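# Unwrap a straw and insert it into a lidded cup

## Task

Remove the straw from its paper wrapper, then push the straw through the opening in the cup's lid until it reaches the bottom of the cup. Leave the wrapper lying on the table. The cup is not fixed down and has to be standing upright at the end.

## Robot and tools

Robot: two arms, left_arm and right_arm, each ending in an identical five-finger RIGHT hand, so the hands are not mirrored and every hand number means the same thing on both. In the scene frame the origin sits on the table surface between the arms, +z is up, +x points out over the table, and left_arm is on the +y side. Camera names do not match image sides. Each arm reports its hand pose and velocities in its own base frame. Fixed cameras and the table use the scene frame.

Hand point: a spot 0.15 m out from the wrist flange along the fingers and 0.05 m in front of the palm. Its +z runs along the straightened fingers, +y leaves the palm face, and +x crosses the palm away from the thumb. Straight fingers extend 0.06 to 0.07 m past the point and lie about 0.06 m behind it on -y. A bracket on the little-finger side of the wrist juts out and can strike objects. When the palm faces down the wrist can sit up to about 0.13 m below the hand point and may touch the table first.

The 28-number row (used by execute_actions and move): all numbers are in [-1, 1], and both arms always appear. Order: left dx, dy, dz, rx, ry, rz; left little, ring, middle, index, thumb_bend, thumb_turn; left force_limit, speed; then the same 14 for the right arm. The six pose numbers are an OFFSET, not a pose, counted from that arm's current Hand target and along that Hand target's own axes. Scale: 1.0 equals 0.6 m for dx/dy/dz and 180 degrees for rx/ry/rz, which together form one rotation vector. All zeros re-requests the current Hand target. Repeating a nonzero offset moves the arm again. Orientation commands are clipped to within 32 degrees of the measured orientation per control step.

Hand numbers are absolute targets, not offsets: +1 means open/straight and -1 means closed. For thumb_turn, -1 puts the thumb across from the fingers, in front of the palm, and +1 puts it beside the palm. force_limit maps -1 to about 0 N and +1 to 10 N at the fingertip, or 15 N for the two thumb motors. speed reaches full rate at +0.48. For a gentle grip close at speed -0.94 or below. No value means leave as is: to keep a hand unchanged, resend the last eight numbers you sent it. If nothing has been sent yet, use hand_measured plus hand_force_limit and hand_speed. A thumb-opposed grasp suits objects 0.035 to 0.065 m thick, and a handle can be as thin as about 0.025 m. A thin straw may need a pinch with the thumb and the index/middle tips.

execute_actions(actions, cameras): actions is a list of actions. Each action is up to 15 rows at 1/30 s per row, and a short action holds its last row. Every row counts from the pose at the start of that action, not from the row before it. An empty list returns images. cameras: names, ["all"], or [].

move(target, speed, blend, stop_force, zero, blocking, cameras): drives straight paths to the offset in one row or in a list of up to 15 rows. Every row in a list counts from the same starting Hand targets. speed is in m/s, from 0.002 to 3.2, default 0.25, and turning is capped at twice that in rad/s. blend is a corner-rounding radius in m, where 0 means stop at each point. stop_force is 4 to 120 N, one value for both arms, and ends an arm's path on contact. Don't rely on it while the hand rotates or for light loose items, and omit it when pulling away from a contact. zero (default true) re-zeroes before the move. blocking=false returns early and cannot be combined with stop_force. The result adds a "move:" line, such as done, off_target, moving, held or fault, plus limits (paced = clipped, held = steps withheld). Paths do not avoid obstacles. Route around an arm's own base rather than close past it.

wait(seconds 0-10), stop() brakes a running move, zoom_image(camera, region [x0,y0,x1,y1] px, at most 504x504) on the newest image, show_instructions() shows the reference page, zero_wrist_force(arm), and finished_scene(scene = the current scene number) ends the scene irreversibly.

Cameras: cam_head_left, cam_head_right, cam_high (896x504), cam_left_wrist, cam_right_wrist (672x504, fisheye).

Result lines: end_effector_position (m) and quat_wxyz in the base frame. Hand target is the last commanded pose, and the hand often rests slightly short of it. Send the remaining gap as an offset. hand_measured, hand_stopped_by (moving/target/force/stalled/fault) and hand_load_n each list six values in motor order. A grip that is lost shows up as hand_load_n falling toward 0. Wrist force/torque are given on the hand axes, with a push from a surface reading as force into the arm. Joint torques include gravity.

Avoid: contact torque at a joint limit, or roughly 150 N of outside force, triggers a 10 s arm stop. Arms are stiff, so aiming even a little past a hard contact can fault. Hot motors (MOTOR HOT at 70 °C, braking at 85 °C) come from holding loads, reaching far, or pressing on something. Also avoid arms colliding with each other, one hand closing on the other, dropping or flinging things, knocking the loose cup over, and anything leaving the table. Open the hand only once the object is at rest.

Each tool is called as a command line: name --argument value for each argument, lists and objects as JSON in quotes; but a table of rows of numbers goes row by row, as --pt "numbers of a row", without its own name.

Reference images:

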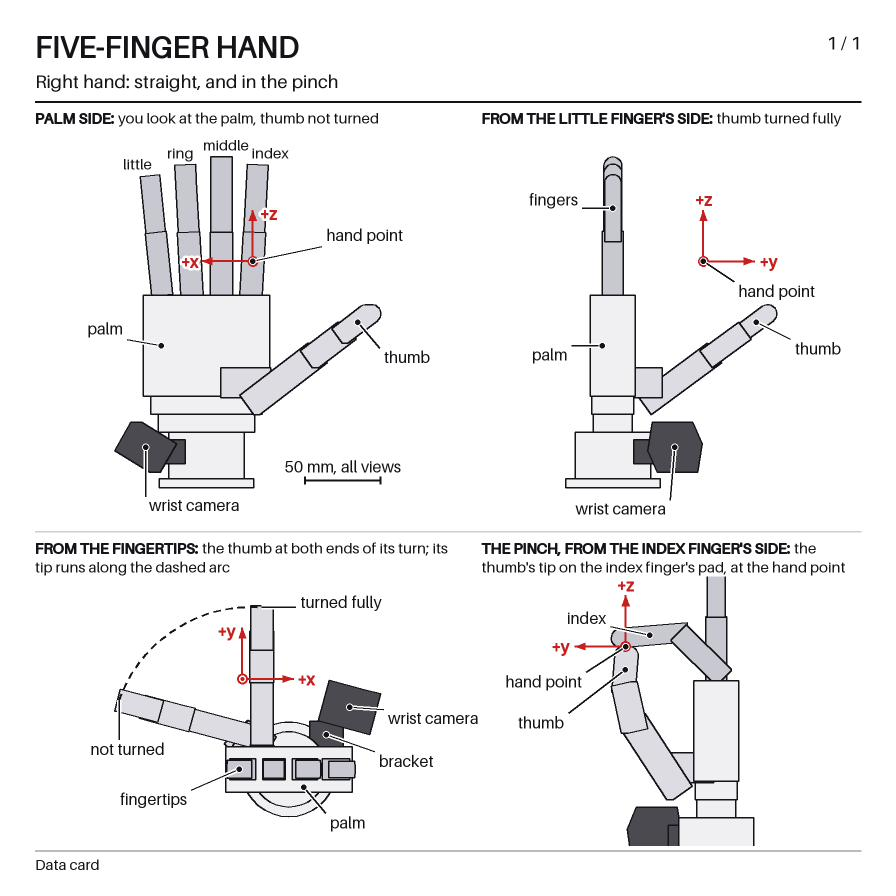

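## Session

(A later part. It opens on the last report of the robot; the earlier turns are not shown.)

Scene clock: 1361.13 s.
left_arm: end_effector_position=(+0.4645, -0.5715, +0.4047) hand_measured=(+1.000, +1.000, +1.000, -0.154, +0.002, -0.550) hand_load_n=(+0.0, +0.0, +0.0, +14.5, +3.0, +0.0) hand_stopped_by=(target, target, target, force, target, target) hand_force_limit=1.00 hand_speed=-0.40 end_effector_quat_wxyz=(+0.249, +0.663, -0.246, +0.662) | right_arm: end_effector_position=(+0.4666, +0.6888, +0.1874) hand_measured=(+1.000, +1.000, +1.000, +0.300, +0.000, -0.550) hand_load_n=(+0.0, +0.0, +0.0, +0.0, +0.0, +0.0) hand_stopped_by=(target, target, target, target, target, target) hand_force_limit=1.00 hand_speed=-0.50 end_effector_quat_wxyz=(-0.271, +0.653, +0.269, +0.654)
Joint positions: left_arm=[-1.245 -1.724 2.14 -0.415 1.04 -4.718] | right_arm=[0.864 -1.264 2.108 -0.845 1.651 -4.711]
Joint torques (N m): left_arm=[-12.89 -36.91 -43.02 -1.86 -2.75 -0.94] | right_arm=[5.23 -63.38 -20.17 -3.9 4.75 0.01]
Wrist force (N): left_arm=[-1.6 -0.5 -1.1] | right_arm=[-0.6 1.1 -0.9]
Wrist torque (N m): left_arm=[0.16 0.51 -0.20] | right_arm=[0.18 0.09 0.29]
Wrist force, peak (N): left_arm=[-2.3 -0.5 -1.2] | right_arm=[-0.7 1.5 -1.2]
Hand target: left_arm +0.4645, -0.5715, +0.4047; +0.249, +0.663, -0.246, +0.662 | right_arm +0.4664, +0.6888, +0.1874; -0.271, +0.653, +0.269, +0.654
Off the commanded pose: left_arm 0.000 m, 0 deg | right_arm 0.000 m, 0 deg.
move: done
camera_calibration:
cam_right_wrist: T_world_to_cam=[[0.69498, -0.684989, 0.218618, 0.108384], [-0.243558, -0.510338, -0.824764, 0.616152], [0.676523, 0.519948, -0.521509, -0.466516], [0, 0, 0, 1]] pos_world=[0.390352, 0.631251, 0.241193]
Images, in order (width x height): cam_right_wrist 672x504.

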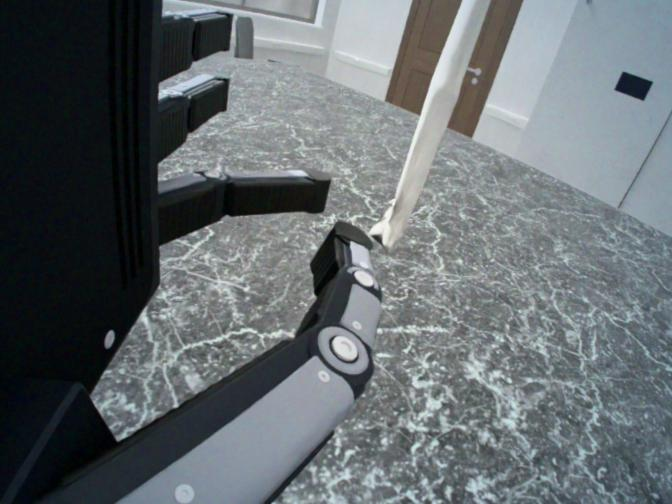

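move --target '[0,0,0,0,0,0,1,1,1,-0.5,0.0,-0.55,1.0,-0.4,0.0033,0.0312,0.0167,0,0,0,1,1,1,0.3,0.0,-0.55,1.0,-0.5]' --speed 0.06 --cameras '["cam_right_wrist"]'

zoom_image --camera "cam_right_wrist" --region '[300, 130, 468, 256]'

move --target '[0,0,0,0,0,0,1,1,1,-0.5,0.0,-0.55,1.0,-0.4,0,0,0,0,0,0,1,1,1,-0.5,0.0,-0.55,1.0,-0.5]' --cameras '["cam_right_wrist"]'

zoom_image --camera "cam_right_wrist" --region '[300, 130, 468, 256]'

Scene clock: 1389.10 s.
left_arm: end_effector_position=(+0.4645, -0.5715, +0.4047) hand_measured=(+1.000, +1.000, +1.000, -0.154, +0.002, -0.550) hand_load_n=(+0.0, +0.0, +0.0, +14.5, +3.0, +0.0) hand_stopped_by=(target, target, target, force, target, target) hand_force_limit=1.00 hand_speed=-0.40 end_effector_quat_wxyz=(+0.249, +0.663, -0.246, +0.662) | right_arm: end_effector_position=(+0.4865, +0.6827, +0.1894) hand_measured=(+1.000, +1.000, +1.000, +0.300, +0.000, -0.550) hand_load_n=(+0.0, +0.0, +0.0, +0.0, +0.0, +0.0) hand_stopped_by=(target, target, target, target, target, target) hand_force_limit=1.00 hand_speed=-0.50 end_effector_quat_wxyz=(-0.271, +0.653, +0.269, +0.654)
Joint positions: left_arm=[-1.245 -1.724 2.14 -0.415 1.04 -4.718] | right_arm=[0.83 -1.263 2.101 -0.839 1.617 -4.711]
Joint torques (N m): left_arm=[-12.47 -35.32 -42.31 -2.08 -2.6 -1.08] | right_arm=[-11.29 -44.26 -33.8 0.92 -3.12 -0.09]
Wrist force (N): left_arm=[-1.6 -0.5 -1.0] | right_arm=[-0.5 1.2 -1.1]
Wrist torque (N m): left_arm=[0.15 0.51 -0.20] | right_arm=[0.21 0.10 0.31]
Wrist force, peak (N): left_arm=[-2.0 -0.6 -1.4] | right_arm=[-0.7 1.6 -0.9]
Hand target: left_arm +0.4645, -0.5715, +0.4047; +0.249, +0.663, -0.246, +0.662 | right_arm +0.4867, +0.6826, +0.1894; -0.271, +0.653, +0.269, +0.654
Off the commanded pose: left_arm 0.000 m, 0 deg | right_arm 0.000 m, 0 deg.
move: done
camera_calibration:
cam_right_wrist: T_world_to_cam=[[0.694934, -0.685024, 0.218654, 0.0899702], [-0.243592, -0.510364, -0.824737, 0.619559], [0.676558, 0.519875, -0.521536, -0.475726], [0, 0, 0, 1]] pos_world=[0.410252, 0.625151, 0.243193]
Images, in order (width x height): cam_right_wrist 672x504.

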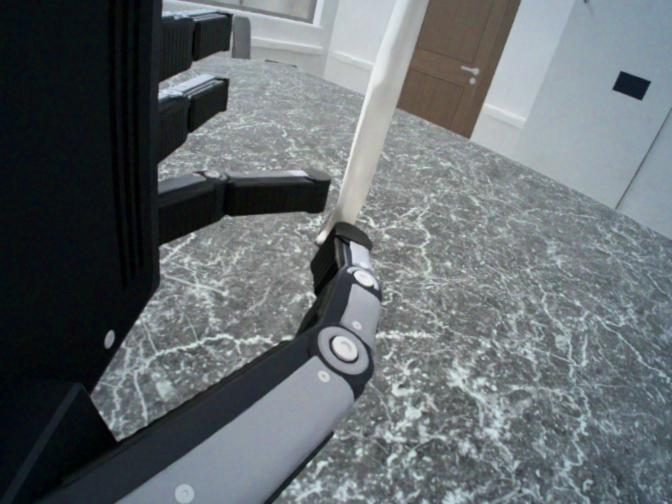

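Scaled by 3.000 from the camera's 672x504 image, which has a finer 960x720 frame.

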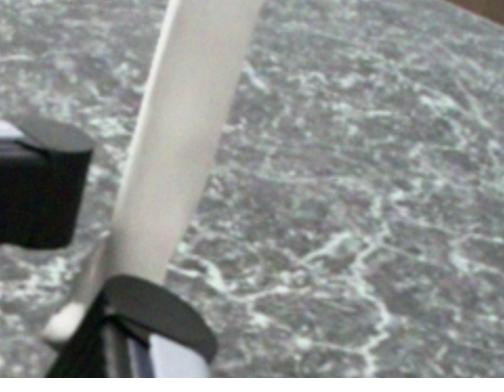

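Scene clock: 1389.73 s.
left_arm: end_effector_position=(+0.4645, -0.5715, +0.4047) hand_measured=(+1.000, +1.000, +1.000, -0.154, +0.002, -0.550) hand_load_n=(+0.0, +0.0, +0.0, +15.0, +3.0, +0.5) hand_stopped_by=(target, target, target, force, target, target) hand_force_limit=1.00 hand_speed=-0.40 end_effector_quat_wxyz=(+0.249, +0.663, -0.246, +0.662) | right_arm: end_effector_position=(+0.4867, +0.6826, +0.1894) hand_measured=(+1.000, +1.000, +1.000, -0.178, +0.000, -0.550) hand_load_n=(+0.0, +0.0, +0.0, +13.0, +2.5, +0.5) hand_stopped_by=(target, target, target, force, target, target) hand_force_limit=1.00 hand_speed=-0.50 end_effector_quat_wxyz=(-0.271, +0.653, +0.269, +0.654)
Joint positions: left_arm=[-1.245 -1.724 2.14 -0.415 1.04 -4.718] | right_arm=[0.83 -1.263 2.101 -0.839 1.617 -4.711]
Joint torques (N m): left_arm=[-11.96 -35.9 -42.15 -1.95 -2.4 -0.97] | right_arm=[-11.22 -44.13 -33.09 0.67 -3.61 1.73]
Wrist force (N): left_arm=[-1.8 0.0 -1.0] | right_arm=[0.0 1.3 -0.8]
Wrist torque (N m): left_arm=[0.23 0.49 -0.20] | right_arm=[0.21 0.09 0.33]
Wrist force, peak (N): left_arm=[-2.4 -0.4 -1.2] | right_arm=[-0.6 1.5 -1.0]
Hand target: left_arm +0.4645, -0.5715, +0.4047; +0.249, +0.663, -0.246, +0.662 | right_arm +0.4867, +0.6826, +0.1894; -0.271, +0.653, +0.269, +0.654
Off the commanded pose: left_arm 0.000 m, 0 deg | right_arm 0.000 m, 0 deg.
move: done
camera_calibration:
cam_right_wrist: T_world_to_cam=[[0.69498, -0.684989, 0.218618, 0.0897305], [-0.243558, -0.510338, -0.824764, 0.619532], [0.676523, 0.519948, -0.521509, -0.475847], [0, 0, 0, 1]] pos_world=[0.410452, 0.625051, 0.243193]
Images, in order (width x height): cam_right_wrist 672x504.

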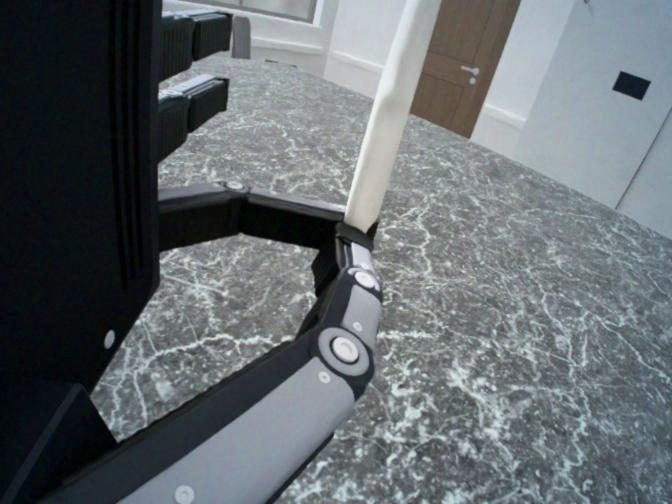

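Scaled by 3.000 from the camera's 672x504 image, which has a finer 960x720 frame.

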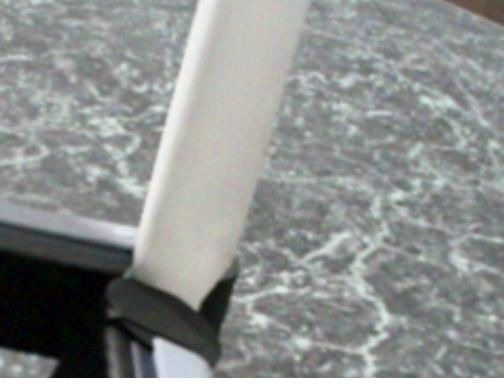

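move --target '[0.36,0,0,0,0,0,1,1,1,-0.5,0.0,-0.55,1.0,-0.4,0,0,0,0,0,0,1,1,1,-0.5,0.0,-0.55,1.0,-0.5]' --speed 0.06 --stop_force 5 --cameras '["cam_right_wrist", "cam_head_right", "cam_left_wrist"]'

zoom_image --camera "cam_head_right" --region '[340, 180, 540, 340]'

Scene clock: 1415.70 s.
left_arm: end_effector_position=(+0.4654, -0.5708, +0.6207) hand_measured=(+1.000, +1.000, +1.000, -0.154, +0.002, -0.550) hand_load_n=(+0.0, +0.0, +0.0, +14.5, +2.5, +0.5) hand_stopped_by=(target, target, target, force, target, target) hand_force_limit=1.00 hand_speed=-0.40 end_effector_quat_wxyz=(+0.249, +0.663, -0.246, +0.662) | right_arm: end_effector_position=(+0.4867, +0.6826, +0.1894) hand_measured=(+1.000, +1.000, +1.000, -0.178, +0.000, -0.550) hand_load_n=(+0.0, +0.0, +0.0, +11.5, +2.0, +0.0) hand_stopped_by=(target, target, target, force, target, target) hand_force_limit=1.00 hand_speed=-0.50 end_effector_quat_wxyz=(-0.271, +0.653, +0.269, +0.654)
Joint positions: left_arm=[-1.243 -1.805 1.814 -0.008 1.043 -4.718] | right_arm=[0.83 -1.263 2.101 -0.839 1.617 -4.711]
Joint torques (N m): left_arm=[21.31 -9.92 -48.2 0.85 3.02 -1.08] | right_arm=[-11.34 -44.15 -21.57 0.76 -3.51 1.84]
Wrist force (N): left_arm=[-1.4 -0.6 -1.4] | right_arm=[-0.5 1.0 -1.0]
Wrist torque (N m): left_arm=[0.11 0.45 -0.18] | right_arm=[0.19 0.10 0.31]
Wrist force, peak (N): left_arm=[-2.4 -0.3 -1.2] | right_arm=[-0.9 1.4 -1.3]
Hand target: left_arm +0.4654, -0.5708, +0.6207; +0.249, +0.663, -0.246, +0.662 | right_arm +0.4867, +0.6826, +0.1894; -0.271, +0.653, +0.269, +0.654
Off the commanded pose: left_arm 0.000 m, 0 deg | right_arm 0.000 m, 0 deg.
move: done
camera_calibration:
cam_left_wrist: T_world_to_cam=[[-0.633874, -0.736294, 0.236802, -0.271612], [-0.543836, 0.206599, -0.813363, 0.868826], [0.549952, -0.644351, -0.53138, -0.179169], [0, 0, 0, 1]] pos_world=[0.398865, -0.494932, 0.675783]
cam_right_wrist: T_world_to_cam=[[0.69498, -0.684989, 0.218618, 0.0897305], [-0.243558, -0.510338, -0.824764, 0.619532], [0.676523, 0.519948, -0.521509, -0.475847], [0, 0, 0, 1]] pos_world=[0.410452, 0.625051, 0.243193]
Images, in order (width x height): cam_head_right 896x504, cam_left_wrist 672x504, cam_right_wrist 672x504.

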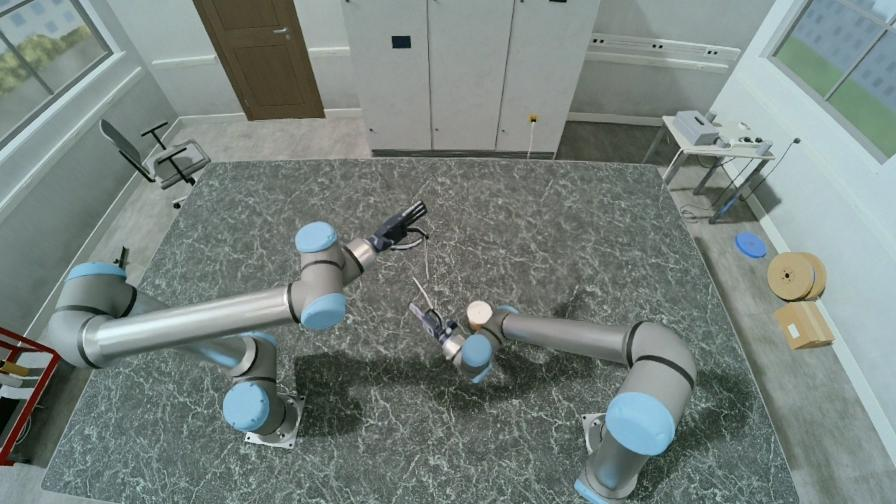

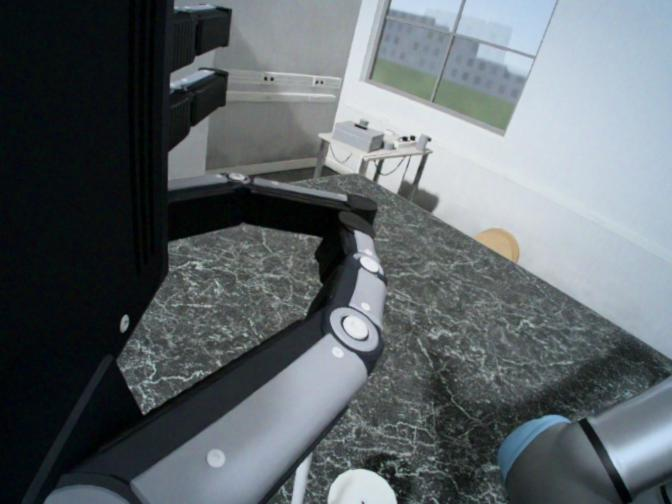

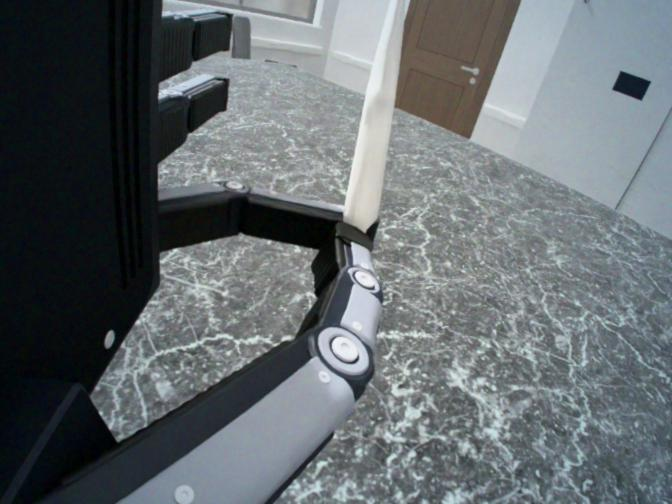

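Scaled by 2.520 from the camera's 896x504 image, which has a finer 1280x720 frame.

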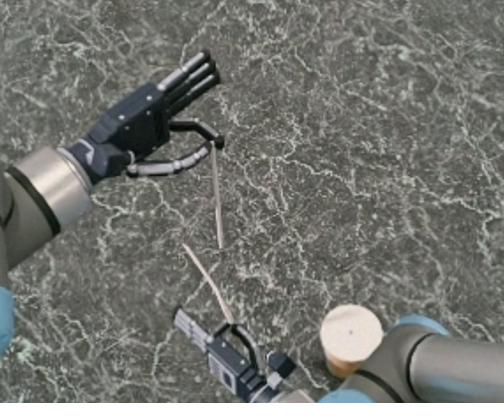

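move --pt "0 0 0 0 0 0 1 1 1 -0.5 0.0 -0.55 1.0 -0.4 -0.149 0.0706 0.1663 -0.1739 -0.1739 0.4776 1 1 1 -0.5 0.0 -0.55 1.0 -0.5" --pt "0 0 0 0 0 0 1 1 1 -0.5 0.0 -0.55 1.0 -0.4 -0.2623 0.0706 0.1663 -0.1739 -0.1739 0.4776 1 1 1 -0.5 0.0 -0.55 1.0 -0.5" --speed '[0.25,0.1]' --cameras '["cam_right_wrist", "cam_head_right"]'

move --target '[0,0,0,0,0,0,1,1,1,-0.5,0.0,-0.55,1.0,-0.4,0,0.0128,0.0107,0,0,0,1,1,1,-0.5,0.0,-0.55,1.0,-0.5]' --speed 0.03 --stop_force 4 --cameras '["cam_right_wrist"]'

Scene clock: 1477.53 s.
left_arm: end_effector_position=(+0.4654, -0.5708, +0.6207) hand_measured=(+1.000, +1.000, +1.000, -0.154, +0.002, -0.550) hand_load_n=(+0.0, +0.0, +0.0, +14.5, +2.5, +0.5) hand_stopped_by=(target, target, target, force, target, target) hand_force_limit=1.00 hand_speed=-0.40 end_effector_quat_wxyz=(+0.249, +0.663, -0.246, +0.662) | right_arm: end_effector_position=(+0.5873, +0.7233, +0.0324) hand_measured=(+1.000, +1.000, +1.000, -0.178, +0.000, -0.550) hand_load_n=(+0.0, +0.0, +0.0, +12.0, +2.0, +0.0) hand_stopped_by=(target, target, target, force, target, target) hand_force_limit=1.00 hand_speed=-0.50 end_effector_quat_wxyz=(-0.391, +0.837, -0.348, +0.162)
Joint positions: left_arm=[-1.243 -1.805 1.814 -0.008 1.043 -4.718] | right_arm=[0.641 -0.946 1.575 0.073 1.461 -3.233]
Joint torques (N m): left_arm=[20.34 -9.34 -48.44 0.53 2.75 -1.22] | right_arm=[2.82 -67.48 -23.67 -1.41 -1.37 2.67]
Wrist force (N): left_arm=[-1.0 -0.8 -1.2] | right_arm=[0.4 1.6 -0.1]
Wrist torque (N m): left_arm=[0.08 0.39 -0.15] | right_arm=[0.25 -0.06 0.10]
Wrist force, peak (N): left_arm=[-2.2 -0.6 -1.4] | right_arm=[0.4 2.3 0.6]
Hand target: left_arm +0.4654, -0.5708, +0.6207; +0.249, +0.663, -0.246, +0.662 | right_arm +0.5873, +0.7233, +0.0321; -0.391, +0.837, -0.348, +0.162
Off the commanded pose: left_arm 0.000 m, 0 deg | right_arm 0.000 m, 0 deg.
move: done
camera_calibration:
cam_right_wrist: T_world_to_cam=[[-0.283804, -0.592307, -0.754074, 0.621302], [-0.958043, 0.208048, 0.197153, 0.402246], [0.0401087, 0.778389, -0.6265, -0.456778], [0, 0, 0, 1]] pos_world=[0.580018, 0.639865, 0.103032]
Images, in order (width x height): cam_head_right 896x504, cam_right_wrist 672x504.

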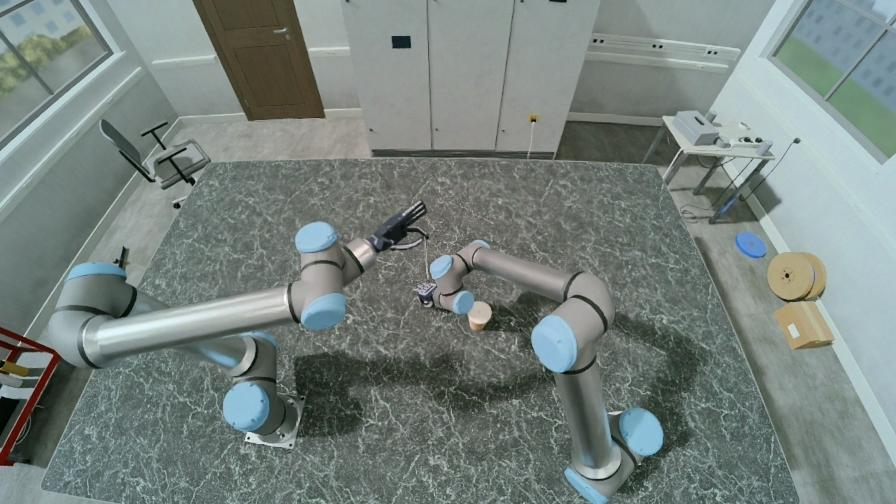

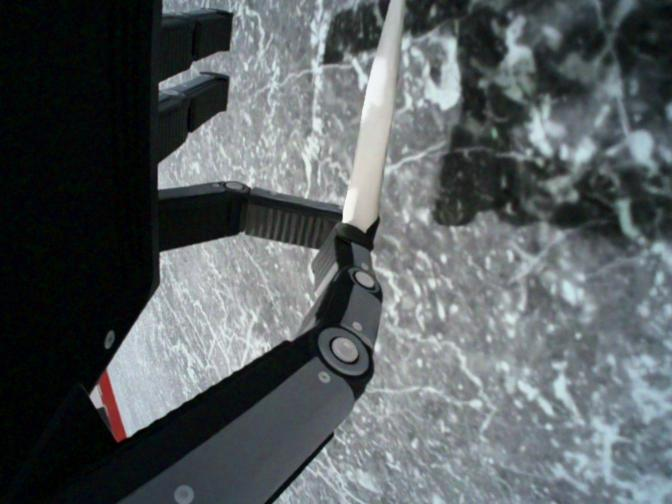

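Scene clock: 1479.00 s.
left_arm: end_effector_position=(+0.4654, -0.5708, +0.6207) hand_measured=(+1.000, +1.000, +1.000, -0.154, +0.002, -0.550) hand_load_n=(+0.0, +0.0, +0.0, +14.5, +3.0, +0.0) hand_stopped_by=(target, target, target, force, target, target) hand_force_limit=1.00 hand_speed=-0.40 end_effector_quat_wxyz=(+0.249, +0.663, -0.246, +0.662) | right_arm: end_effector_position=(+0.5873, +0.7233, +0.0221) hand_measured=(+1.000, +1.000, +1.000, -0.178, +0.000, -0.550) hand_load_n=(+0.0, +0.0, +0.0, +12.0, +2.0, +0.0) hand_stopped_by=(target, target, target, force, target, target) hand_force_limit=1.00 hand_speed=-0.50 end_effector_quat_wxyz=(-0.391, +0.837, -0.348, +0.162)
Joint positions: left_arm=[-1.243 -1.805 1.814 -0.008 1.043 -4.718] | right_arm=[0.641 -0.936 1.58 0.059 1.461 -3.233]
Joint torques (N m): left_arm=[20.4 -10.85 -49.29 0.47 2.7 -1.21] | right_arm=[5.61 -70.34 -22.93 -0.89 2.71 2.88]
Wrist force (N): left_arm=[-1.4 -0.4 -1.2] | right_arm=[0.3 1.6 -0.2]
Wrist torque (N m): left_arm=[0.13 0.45 -0.17] | right_arm=[0.26 -0.03 0.09]
Wrist force, peak (N): left_arm=[-1.8 -0.4 -1.6] | right_arm=[0.4 2.1 0.1]
Hand target: left_arm +0.4654, -0.5708, +0.6207; +0.249, +0.663, -0.246, +0.662 | right_arm +0.5873, +0.7233, +0.0221; -0.391, +0.837, -0.348, +0.162
Off the commanded pose: left_arm 0.000 m, 0 deg | right_arm 0.000 m, 0 deg.
move: done
camera_calibration:
cam_right_wrist: T_world_to_cam=[[-0.28378, -0.592358, -0.754043, 0.613598], [-0.95805, 0.208049, 0.197119, 0.404168], [0.0401124, 0.778349, -0.626549, -0.463137], [0, 0, 0, 1]] pos_world=[0.579918, 0.639865, 0.0928321]
Images, in order (width x height): cam_right_wrist 672x504.

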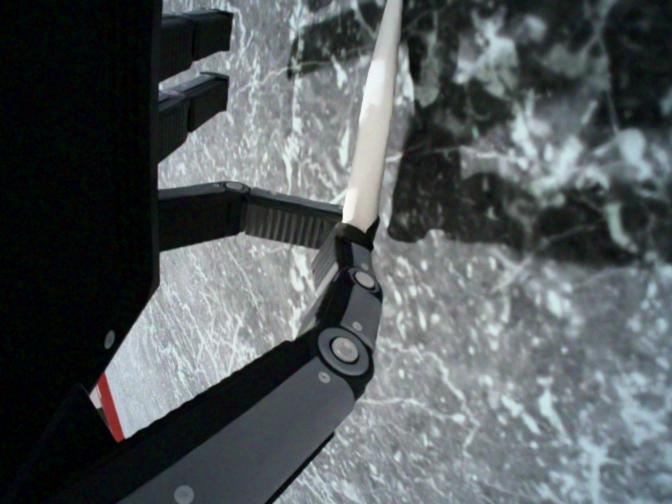

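move --pt "0 0 0 0 0 0 1 1 1 -0.5 0.0 -0.55 1.0 -0.4 0 0 0 0 0 0 1 1 1 0.35 0.0 -0.55 1.0 -0.5" --pt "0 -0.1257 -0.1095 0 0 0 1 1 1 -0.5 0.0 -0.55 1.0 -0.4 0 -0.1277 -0.1072 0 0 0 1 1 1 0.35 0.0 -0.55 1.0 -0.5" --pt "0 -0.1257 -0.1095 0 0 0 1 1 1 -0.5 0.0 -0.55 1.0 -0.4 0.066 -0.1503 -0.5417 0 0.0958 0.0804 1 1 1 0.35 0.0 -0.55 1.0 -0.5" --pt "0 -0.1257 -0.1095 0 0 0 1 1 1 -0.5 0.0 -0.55 1.0 -0.4 0.1675 0.0955 -0.6787 0 0.1915 0.1608 1 1 1 1 1 1 1.0 -0.2" --speed '[0.1,0.12,0.25,0.25]' --blend '[0,0.02,0.05,0]' --cameras '["cam_right_wrist", "cam_head_right", "cam_high"]'

zoom_image --camera "cam_head_right" --region '[380, 160, 580, 320]'

Scene clock: 1527.63 s.
left_arm: end_effector_position=(+0.4652, -0.4708, +0.6204) hand_measured=(+1.000, +1.000, +1.000, -0.154, +0.002, -0.550) hand_load_n=(+0.0, +0.0, +0.0, +14.5, +2.5, +0.0) hand_stopped_by=(target, target, target, force, target, target) hand_force_limit=1.00 hand_speed=-0.40 end_effector_quat_wxyz=(+0.249, +0.663, -0.246, +0.662) | right_arm: end_effector_position=(+0.4111, +0.4056, +0.2395) hand_measured=(+1.000, +1.000, +1.000, +1.000, +1.000, +1.000) hand_load_n=(+0.0, +0.0, +0.0, +0.0, +0.0, +0.0) hand_stopped_by=(target, target, target, target, target, target) hand_force_limit=1.00 hand_speed=-0.20 end_effector_quat_wxyz=(-0.299, +0.640, -0.642, +0.299)
Joint positions: left_arm=[-1.15 -1.936 1.905 0.033 1.136 -4.718] | right_arm=[0.592 -1.596 2.052 0.335 2.013 -2.731]
Joint torques (N m): left_arm=[20.98 -26.98 -37.37 0.64 2.98 0.38] | right_arm=[-10.68 -44.56 -28.34 1.16 4.36 2.71]
Wrist force (N): left_arm=[-1.4 -0.2 -1.0] | right_arm=[0.6 1.2 0.3]
Wrist torque (N m): left_arm=[0.23 0.46 -0.20] | right_arm=[0.12 -0.07 -0.01]
Wrist force, peak (N): left_arm=[-1.9 -0.6 -1.7] | right_arm=[0.5 -2.3 -7.8]
Hand target: left_arm +0.4652, -0.4708, +0.6204; +0.249, +0.663, -0.246, +0.662 | right_arm +0.4111, +0.4056, +0.2395; -0.299, +0.640, -0.642, +0.299
Off the commanded pose: left_arm 0.000 m, 0 deg | right_arm 0.000 m, 0 deg.
move: done
camera_calibration:
cam_right_wrist: T_world_to_cam=[[-0.620311, -0.217316, -0.75365, 0.525473], [-0.52996, 0.824473, 0.19846, -0.16766], [0.578236, 0.522511, -0.626599, -0.190015], [0, 0, 0, 1]] pos_world=[0.346977, 0.35171, 0.310234]
Images, in order (width x height): cam_head_right 896x504, cam_high 896x504, cam_right_wrist 672x504.

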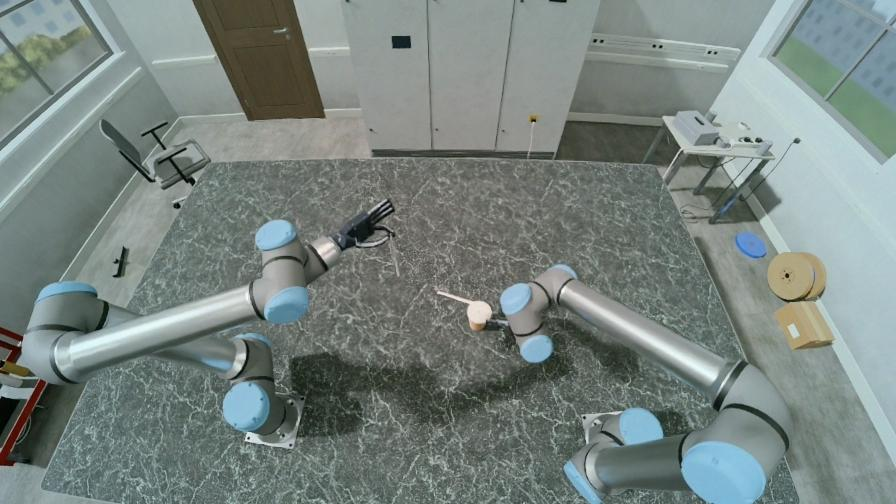

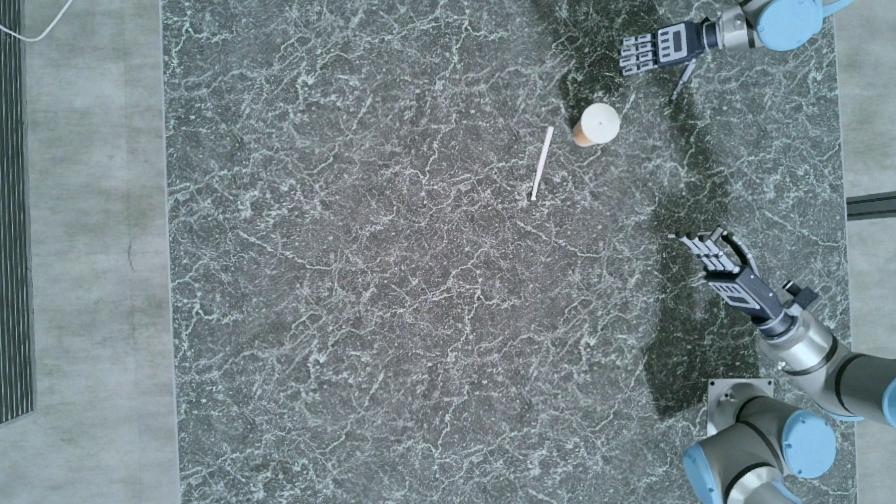

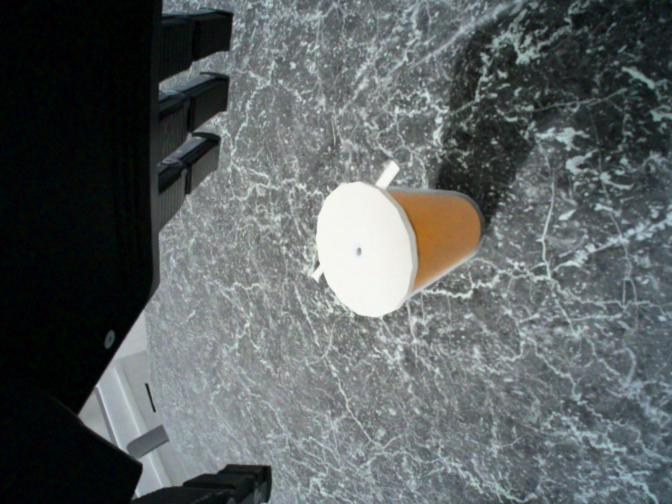

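Scaled by 2.520 from the camera's 896x504 image, which has a finer 1280x720 frame.

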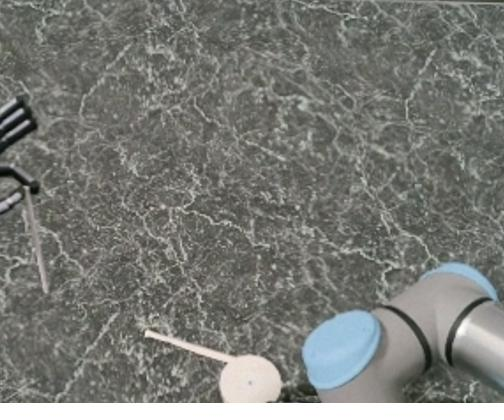

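move --pt "-0.284 0.34 0.296 0 0 0 1 1 1 -0.5 0.0 -0.55 1.0 -0.4 0 0 0 0 0 0 1 1 1 1 1 1 1.0 -0.2" --pt "-0.414 0.3773 0.3287 0 0 0 1 1 1 -0.5 0.0 -0.55 1.0 -0.4 0 0 0 0 0 0 1 1 1 1 1 1 1.0 -0.2" --speed '[0.25,0.12]' --blend '[0.03,0]' --cameras '["cam_right_wrist", "cam_head_right", "cam_high", "cam_left_wrist"]'

zoom_image --camera "cam_right_wrist" --region '[200, 160, 424, 328]'

zoom_image --camera "cam_head_right" --region '[420, 220, 546, 340]'

Scene clock: 1585.63 s.
left_arm: end_effector_position=(+0.4648, -0.7717, +0.3731) hand_measured=(+1.000, +1.000, +1.000, -0.154, +0.002, -0.550) hand_load_n=(+0.0, +0.0, +0.0, +14.5, +2.5, +0.5) hand_stopped_by=(target, target, target, force, target, target) hand_force_limit=1.00 hand_speed=-0.40 end_effector_quat_wxyz=(+0.249, +0.663, -0.246, +0.662) end_effector_velocity=(+0.000, -0.001, -0.001) end_effector_angular_velocity=(-0.002, -0.001, +0.000) | right_arm: end_effector_position=(+0.4111, +0.4056, +0.2395) hand_measured=(+1.000, +1.000, +1.000, +1.000, +1.000, +1.000) hand_load_n=(+0.0, +0.0, +0.0, +0.0, +0.0, +0.0) hand_stopped_by=(target, target, target, target, target, target) hand_force_limit=1.00 hand_speed=-0.20 end_effector_quat_wxyz=(-0.299, +0.640, -0.642, +0.299)
Joint positions: left_arm=[-1.349 -1.413 1.889 -0.475 0.936 -4.718] | right_arm=[0.592 -1.596 2.052 0.335 2.013 -2.731]
Joint velocities: left_arm=[-0.001 0.002 0 -0.005 0 0] | right_arm=[within noise]
Joint torques (N m): left_arm=[-17.35 -39.35 -31.9 -4.41 -2.68 2.03] | right_arm=[-10.48 -43.43 -33.53 2.72 2.9 2.82]
Wrist force (N): left_arm=[-1.2 -0.4 -0.5] | right_arm=[0.7 1.0 0.1]
Wrist torque (N m): left_arm=[0.18 0.41 -0.18] | right_arm=[0.10 -0.08 -0.01]
Wrist force, peak (N): left_arm=[-1.8 -0.3 -1.8] | right_arm=[0.8 1.4 -0.1]
Hand target: left_arm +0.4648, -0.7718, +0.3729; +0.249, +0.663, -0.246, +0.662 | right_arm +0.4111, +0.4056, +0.2395; -0.299, +0.640, -0.642, +0.299
Off the commanded pose: left_arm 0.000 m, 0 deg | right_arm 0.000 m, 0 deg.
move: done
camera_calibration:
cam_left_wrist: T_world_to_cam=[[-0.633874, -0.736294, 0.236802, -0.361195], [-0.543836, 0.206599, -0.813363, 0.70859], [0.549952, -0.644351, -0.53138, -0.439967], [0, 0, 0, 1]] pos_world=[0.398365, -0.695832, 0.428083]
cam_right_wrist: T_world_to_cam=[[-0.620311, -0.217316, -0.75365, 0.525473], [-0.52996, 0.824473, 0.19846, -0.16766], [0.578236, 0.522511, -0.626599, -0.190015], [0, 0, 0, 1]] pos_world=[0.346977, 0.35171, 0.310234]
Images, in order (width x height): cam_head_right 896x504, cam_high 896x504, cam_left_wrist 672x504, cam_right_wrist 672x504.

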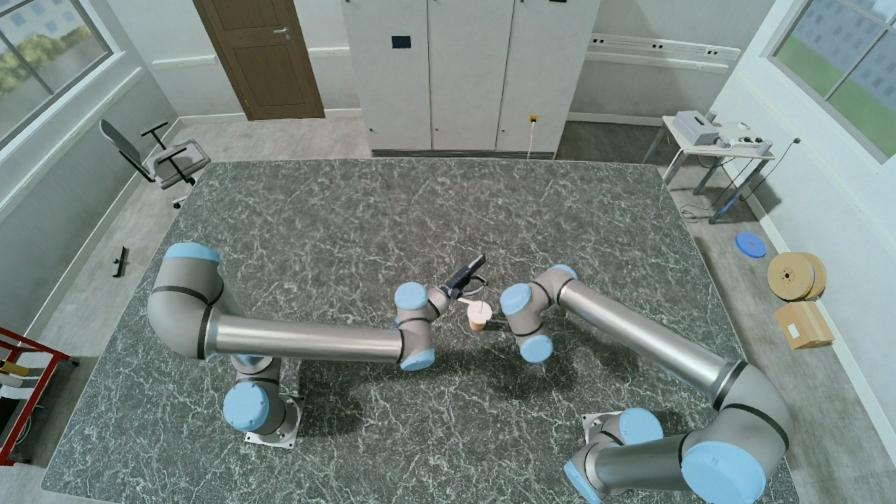

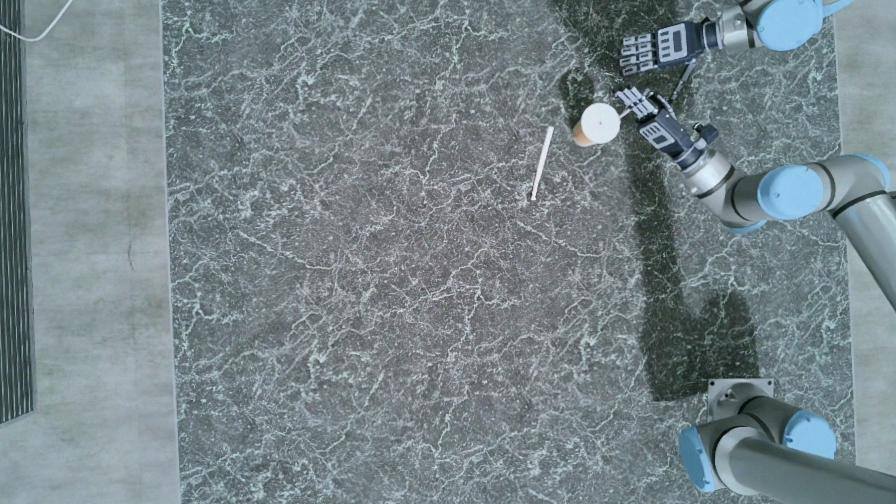

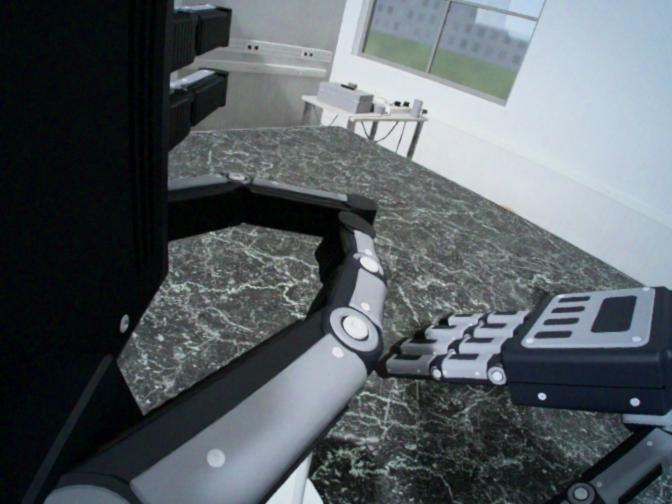

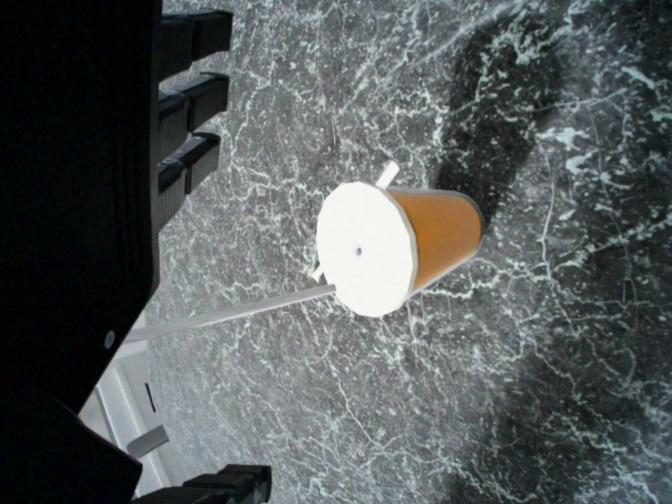

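Scaled by 2.250 from the camera's 672x504 image, which has a finer 960x720 frame.

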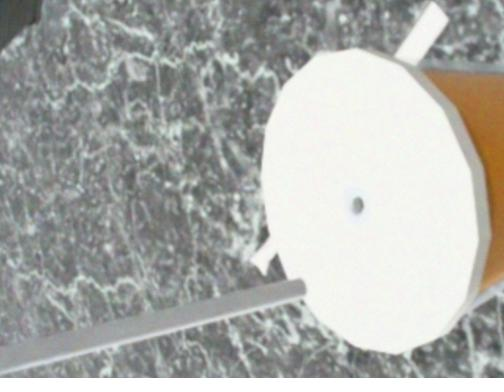

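Scaled by 4.000 from the camera's 896x504 image, which has a finer 1280x720 frame.

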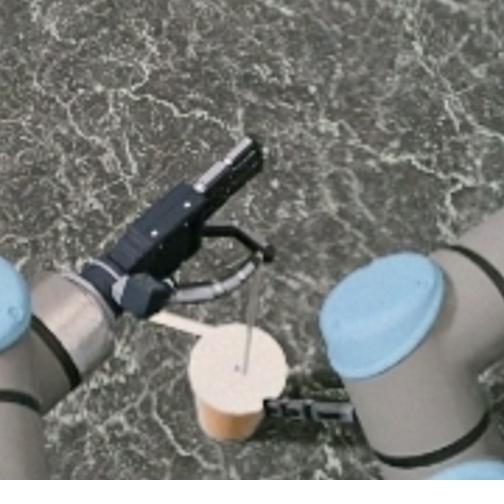

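move --target '[-0.025,-0.0083,-0.0035,0,0.0327,0.0258,1,1,1,-0.5,0.0,-0.55,1.0,-0.4,0,0,0,0,0,0,1,1,1,1,1,1,1.0,-0.2]' --speed 0.1 --cameras '["cam_right_wrist", "cam_head_right"]'

zoom_image --camera "cam_right_wrist" --region '[200, 160, 424, 328]'

zoom_image --camera "cam_head_right" --region '[450, 270, 513, 330]'

Scene clock: 1663.93 s.
left_arm: end_effector_position=(+0.4664, -0.7667, +0.3579) hand_measured=(+1.000, +1.000, +1.000, -0.154, +0.002, -0.550) hand_load_n=(+0.0, +0.0, +0.0, +14.5, +2.5, +0.0) hand_stopped_by=(target, target, target, force, target, target) hand_force_limit=1.00 hand_speed=-0.40 end_effector_quat_wxyz=(+0.234, +0.618, -0.259, +0.704) | right_arm: end_effector_position=(+0.4111, +0.4056, +0.2395) hand_measured=(+1.000, +1.000, +1.000, +1.000, +1.000, +1.000) hand_load_n=(+0.0, +0.0, +0.0, +0.0, +0.0, -0.5) hand_stopped_by=(target, target, target, target, target, target) hand_force_limit=1.00 hand_speed=-0.20 end_effector_quat_wxyz=(-0.299, +0.640, -0.642, +0.299)
Joint positions: left_arm=[-1.349 -1.41 1.964 -0.679 0.944 -4.562] | right_arm=[0.592 -1.596 2.052 0.335 2.013 -2.731]
Joint torques (N m): left_arm=[21.44 -36.84 -31.12 -5.73 3.04 2.13] | right_arm=[-10.23 -41.5 -37.89 2.73 2.02 2.71]
Wrist force (N): left_arm=[-1.2 -0.3 -1.5] | right_arm=[0.7 0.9 -0.2]
Wrist torque (N m): left_arm=[0.29 0.44 -0.16] | right_arm=[0.11 -0.08 -0.01]
Wrist force, peak (N): left_arm=[-1.7 -0.2 -1.8] | right_arm=[0.7 1.5 -0.1]
Hand target: left_arm +0.4665, -0.7667, +0.3579; +0.234, +0.618, -0.259, +0.704 | right_arm +0.4111, +0.4056, +0.2395; -0.299, +0.640, -0.642, +0.299
Off the commanded pose: left_arm 0.000 m, 0 deg | right_arm 0.000 m, 0 deg.
move: done
camera_calibration:
cam_right_wrist: T_world_to_cam=[[-0.620311, -0.217316, -0.75365, 0.525473], [-0.52996, 0.824473, 0.19846, -0.16766], [0.578236, 0.522511, -0.626599, -0.190015], [0, 0, 0, 1]] pos_world=[0.346977, 0.35171, 0.310234]
Images, in order (width x height): cam_head_right 896x504, cam_right_wrist 672x504.

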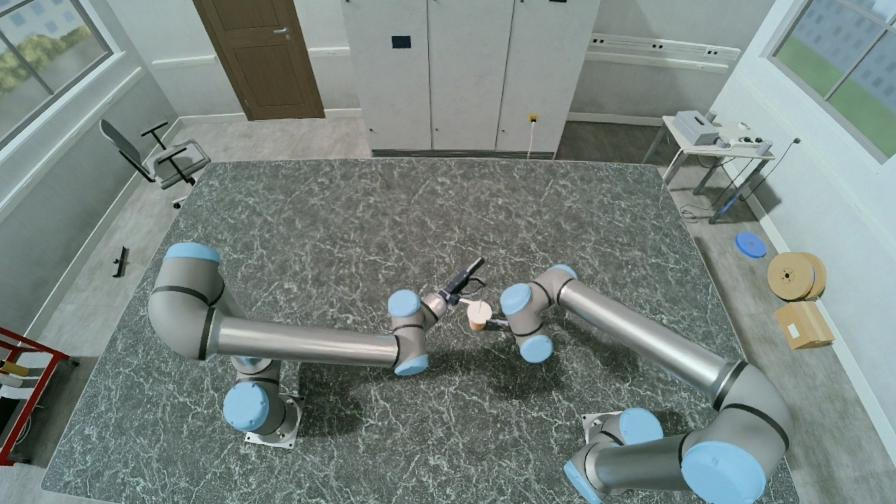

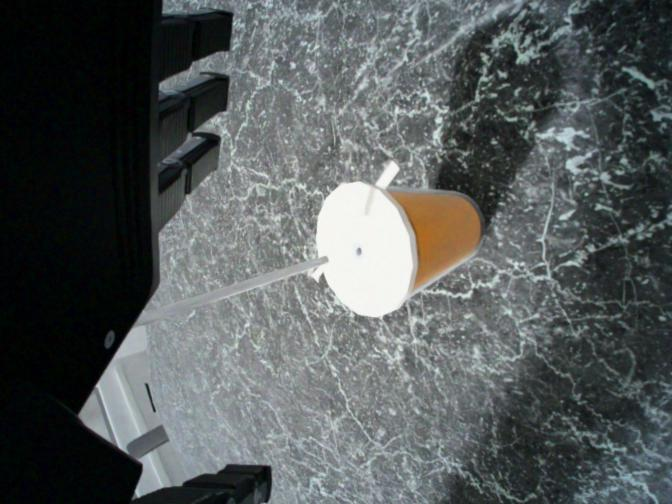

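Scaled by 2.250 from the camera's 672x504 image, which has a finer 960x720 frame.

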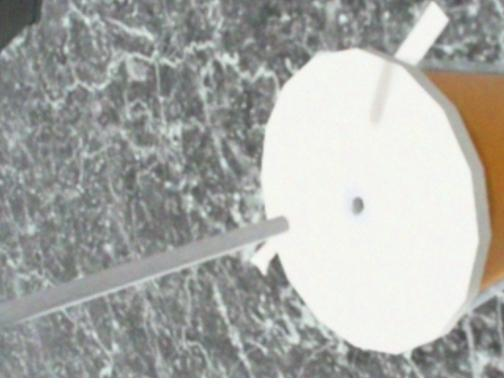

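Scaled by 8.000 from the camera's 896x504 image, which has a finer 1280x720 frame.

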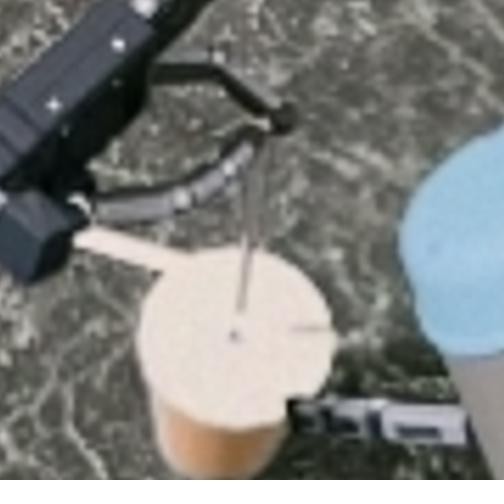

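move --target '[-0.0345,-0.003,0.0068,-0.0004,-0.0101,-0.0033,1,1,1,-0.5,0.0,-0.55,1.0,-0.4,0,0,0,0,0,0,1,1,1,1,1,1,1.0,-0.2]' --speed 0.05 --cameras '["cam_right_wrist", "cam_head_right"]'

zoom_image --camera "cam_right_wrist" --region '[200, 160, 424, 328]'

zoom_image --camera "cam_right_wrist" --region '[310, 215, 394, 278]'

zoom_image --camera "cam_head_right" --region '[450, 270, 513, 330]'

Scene clock: 1705.70 s.
left_arm: end_effector_position=(+0.4732, -0.7682, +0.3381) hand_measured=(+1.000, +1.000, +1.000, -0.154, +0.002, -0.550) hand_load_n=(+0.0, +0.0, +0.0, +14.5, +2.5, +0.0) hand_stopped_by=(target, target, target, force, target, target) hand_force_limit=1.00 hand_speed=-0.40 end_effector_quat_wxyz=(+0.234, +0.630, -0.260, +0.693) | right_arm: end_effector_position=(+0.4111, +0.4056, +0.2395) hand_measured=(+1.000, +1.000, +1.000, +1.000, +1.000, +1.000) hand_load_n=(+0.0, +0.0, +0.0, +0.0, +0.0, +0.0) hand_stopped_by=(target, target, target, target, target, target) hand_force_limit=1.00 hand_speed=-0.20 end_effector_quat_wxyz=(-0.299, +0.640, -0.642, +0.299)
Joint positions: left_arm=[-1.338 -1.385 1.957 -0.658 0.952 -4.596] | right_arm=[0.592 -1.596 2.052 0.335 2.013 -2.731]
Joint torques (N m): left_arm=[21.7 -39.49 -42.33 0.85 3.56 -2.37] | right_arm=[-9.39 -41.53 -38.52 2.9 0.98 2.41]
Wrist force (N): left_arm=[-1.4 0.0 -1.7] | right_arm=[0.6 1.1 -0.2]
Wrist torque (N m): left_arm=[0.29 0.44 -0.06] | right_arm=[0.13 -0.07 -0.01]
Wrist force, peak (N): left_arm=[-1.5 0.0 -1.8] | right_arm=[0.7 1.5 0.0]
Hand target: left_arm +0.4733, -0.7682, +0.3379; +0.234, +0.630, -0.260, +0.693 | right_arm +0.4111, +0.4056, +0.2395; -0.299, +0.640, -0.642, +0.299
Off the commanded pose: left_arm 0.000 m, 0 deg | right_arm 0.000 m, 0 deg.
move: done
camera_calibration:
cam_right_wrist: T_world_to_cam=[[-0.620311, -0.217316, -0.75365, 0.525473], [-0.52996, 0.824473, 0.19846, -0.16766], [0.578236, 0.522511, -0.626599, -0.190015], [0, 0, 0, 1]] pos_world=[0.346977, 0.35171, 0.310234]
Images, in order (width x height): cam_head_right 896x504, cam_right_wrist 672x504.

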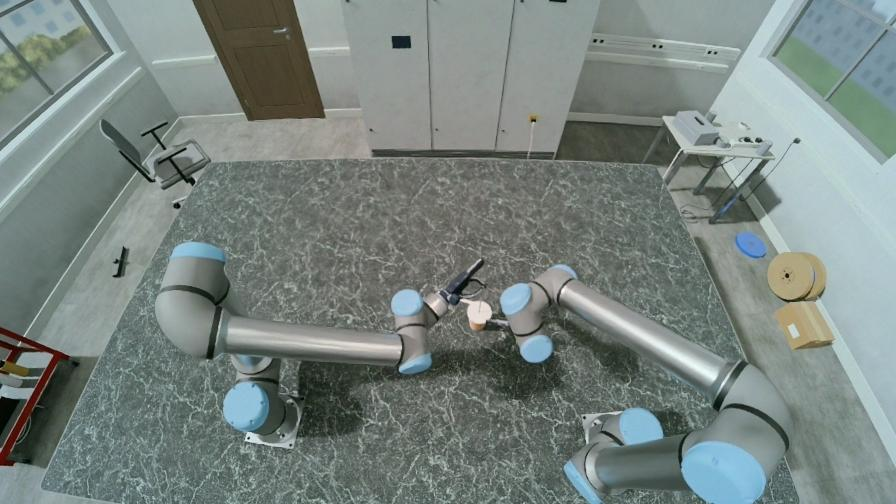

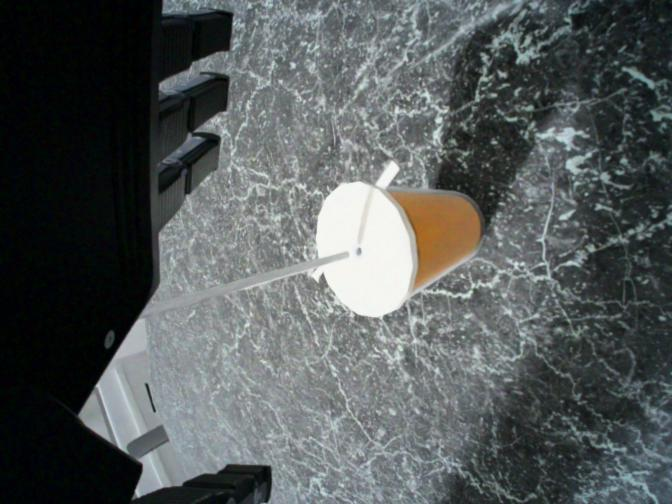

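Scaled by 2.250 from the camera's 672x504 image, which has a finer 960x720 frame.

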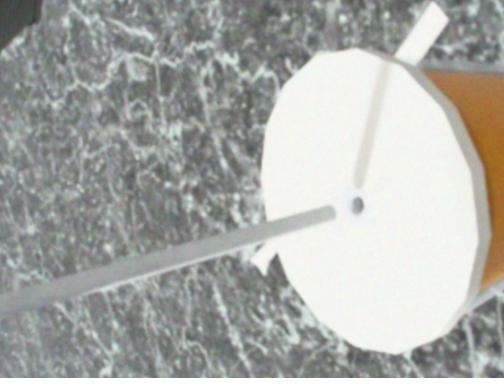

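Scaled by 6.000 from the camera's 672x504 image, which has a finer 960x720 frame.

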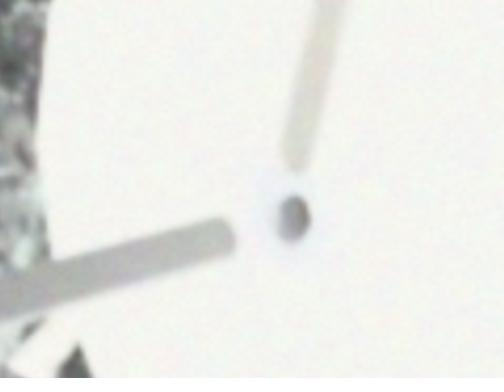

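Scaled by 8.000 from the camera's 896x504 image, which has a finer 1280x720 frame.

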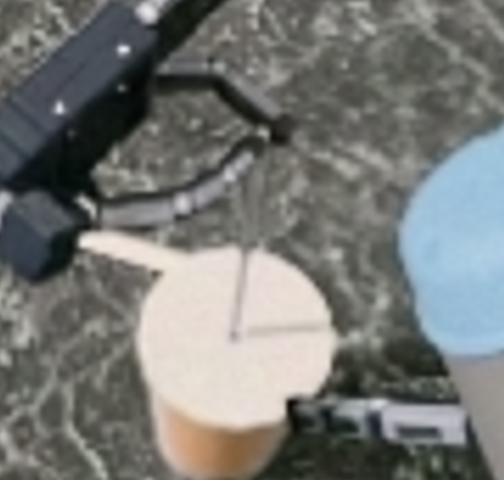

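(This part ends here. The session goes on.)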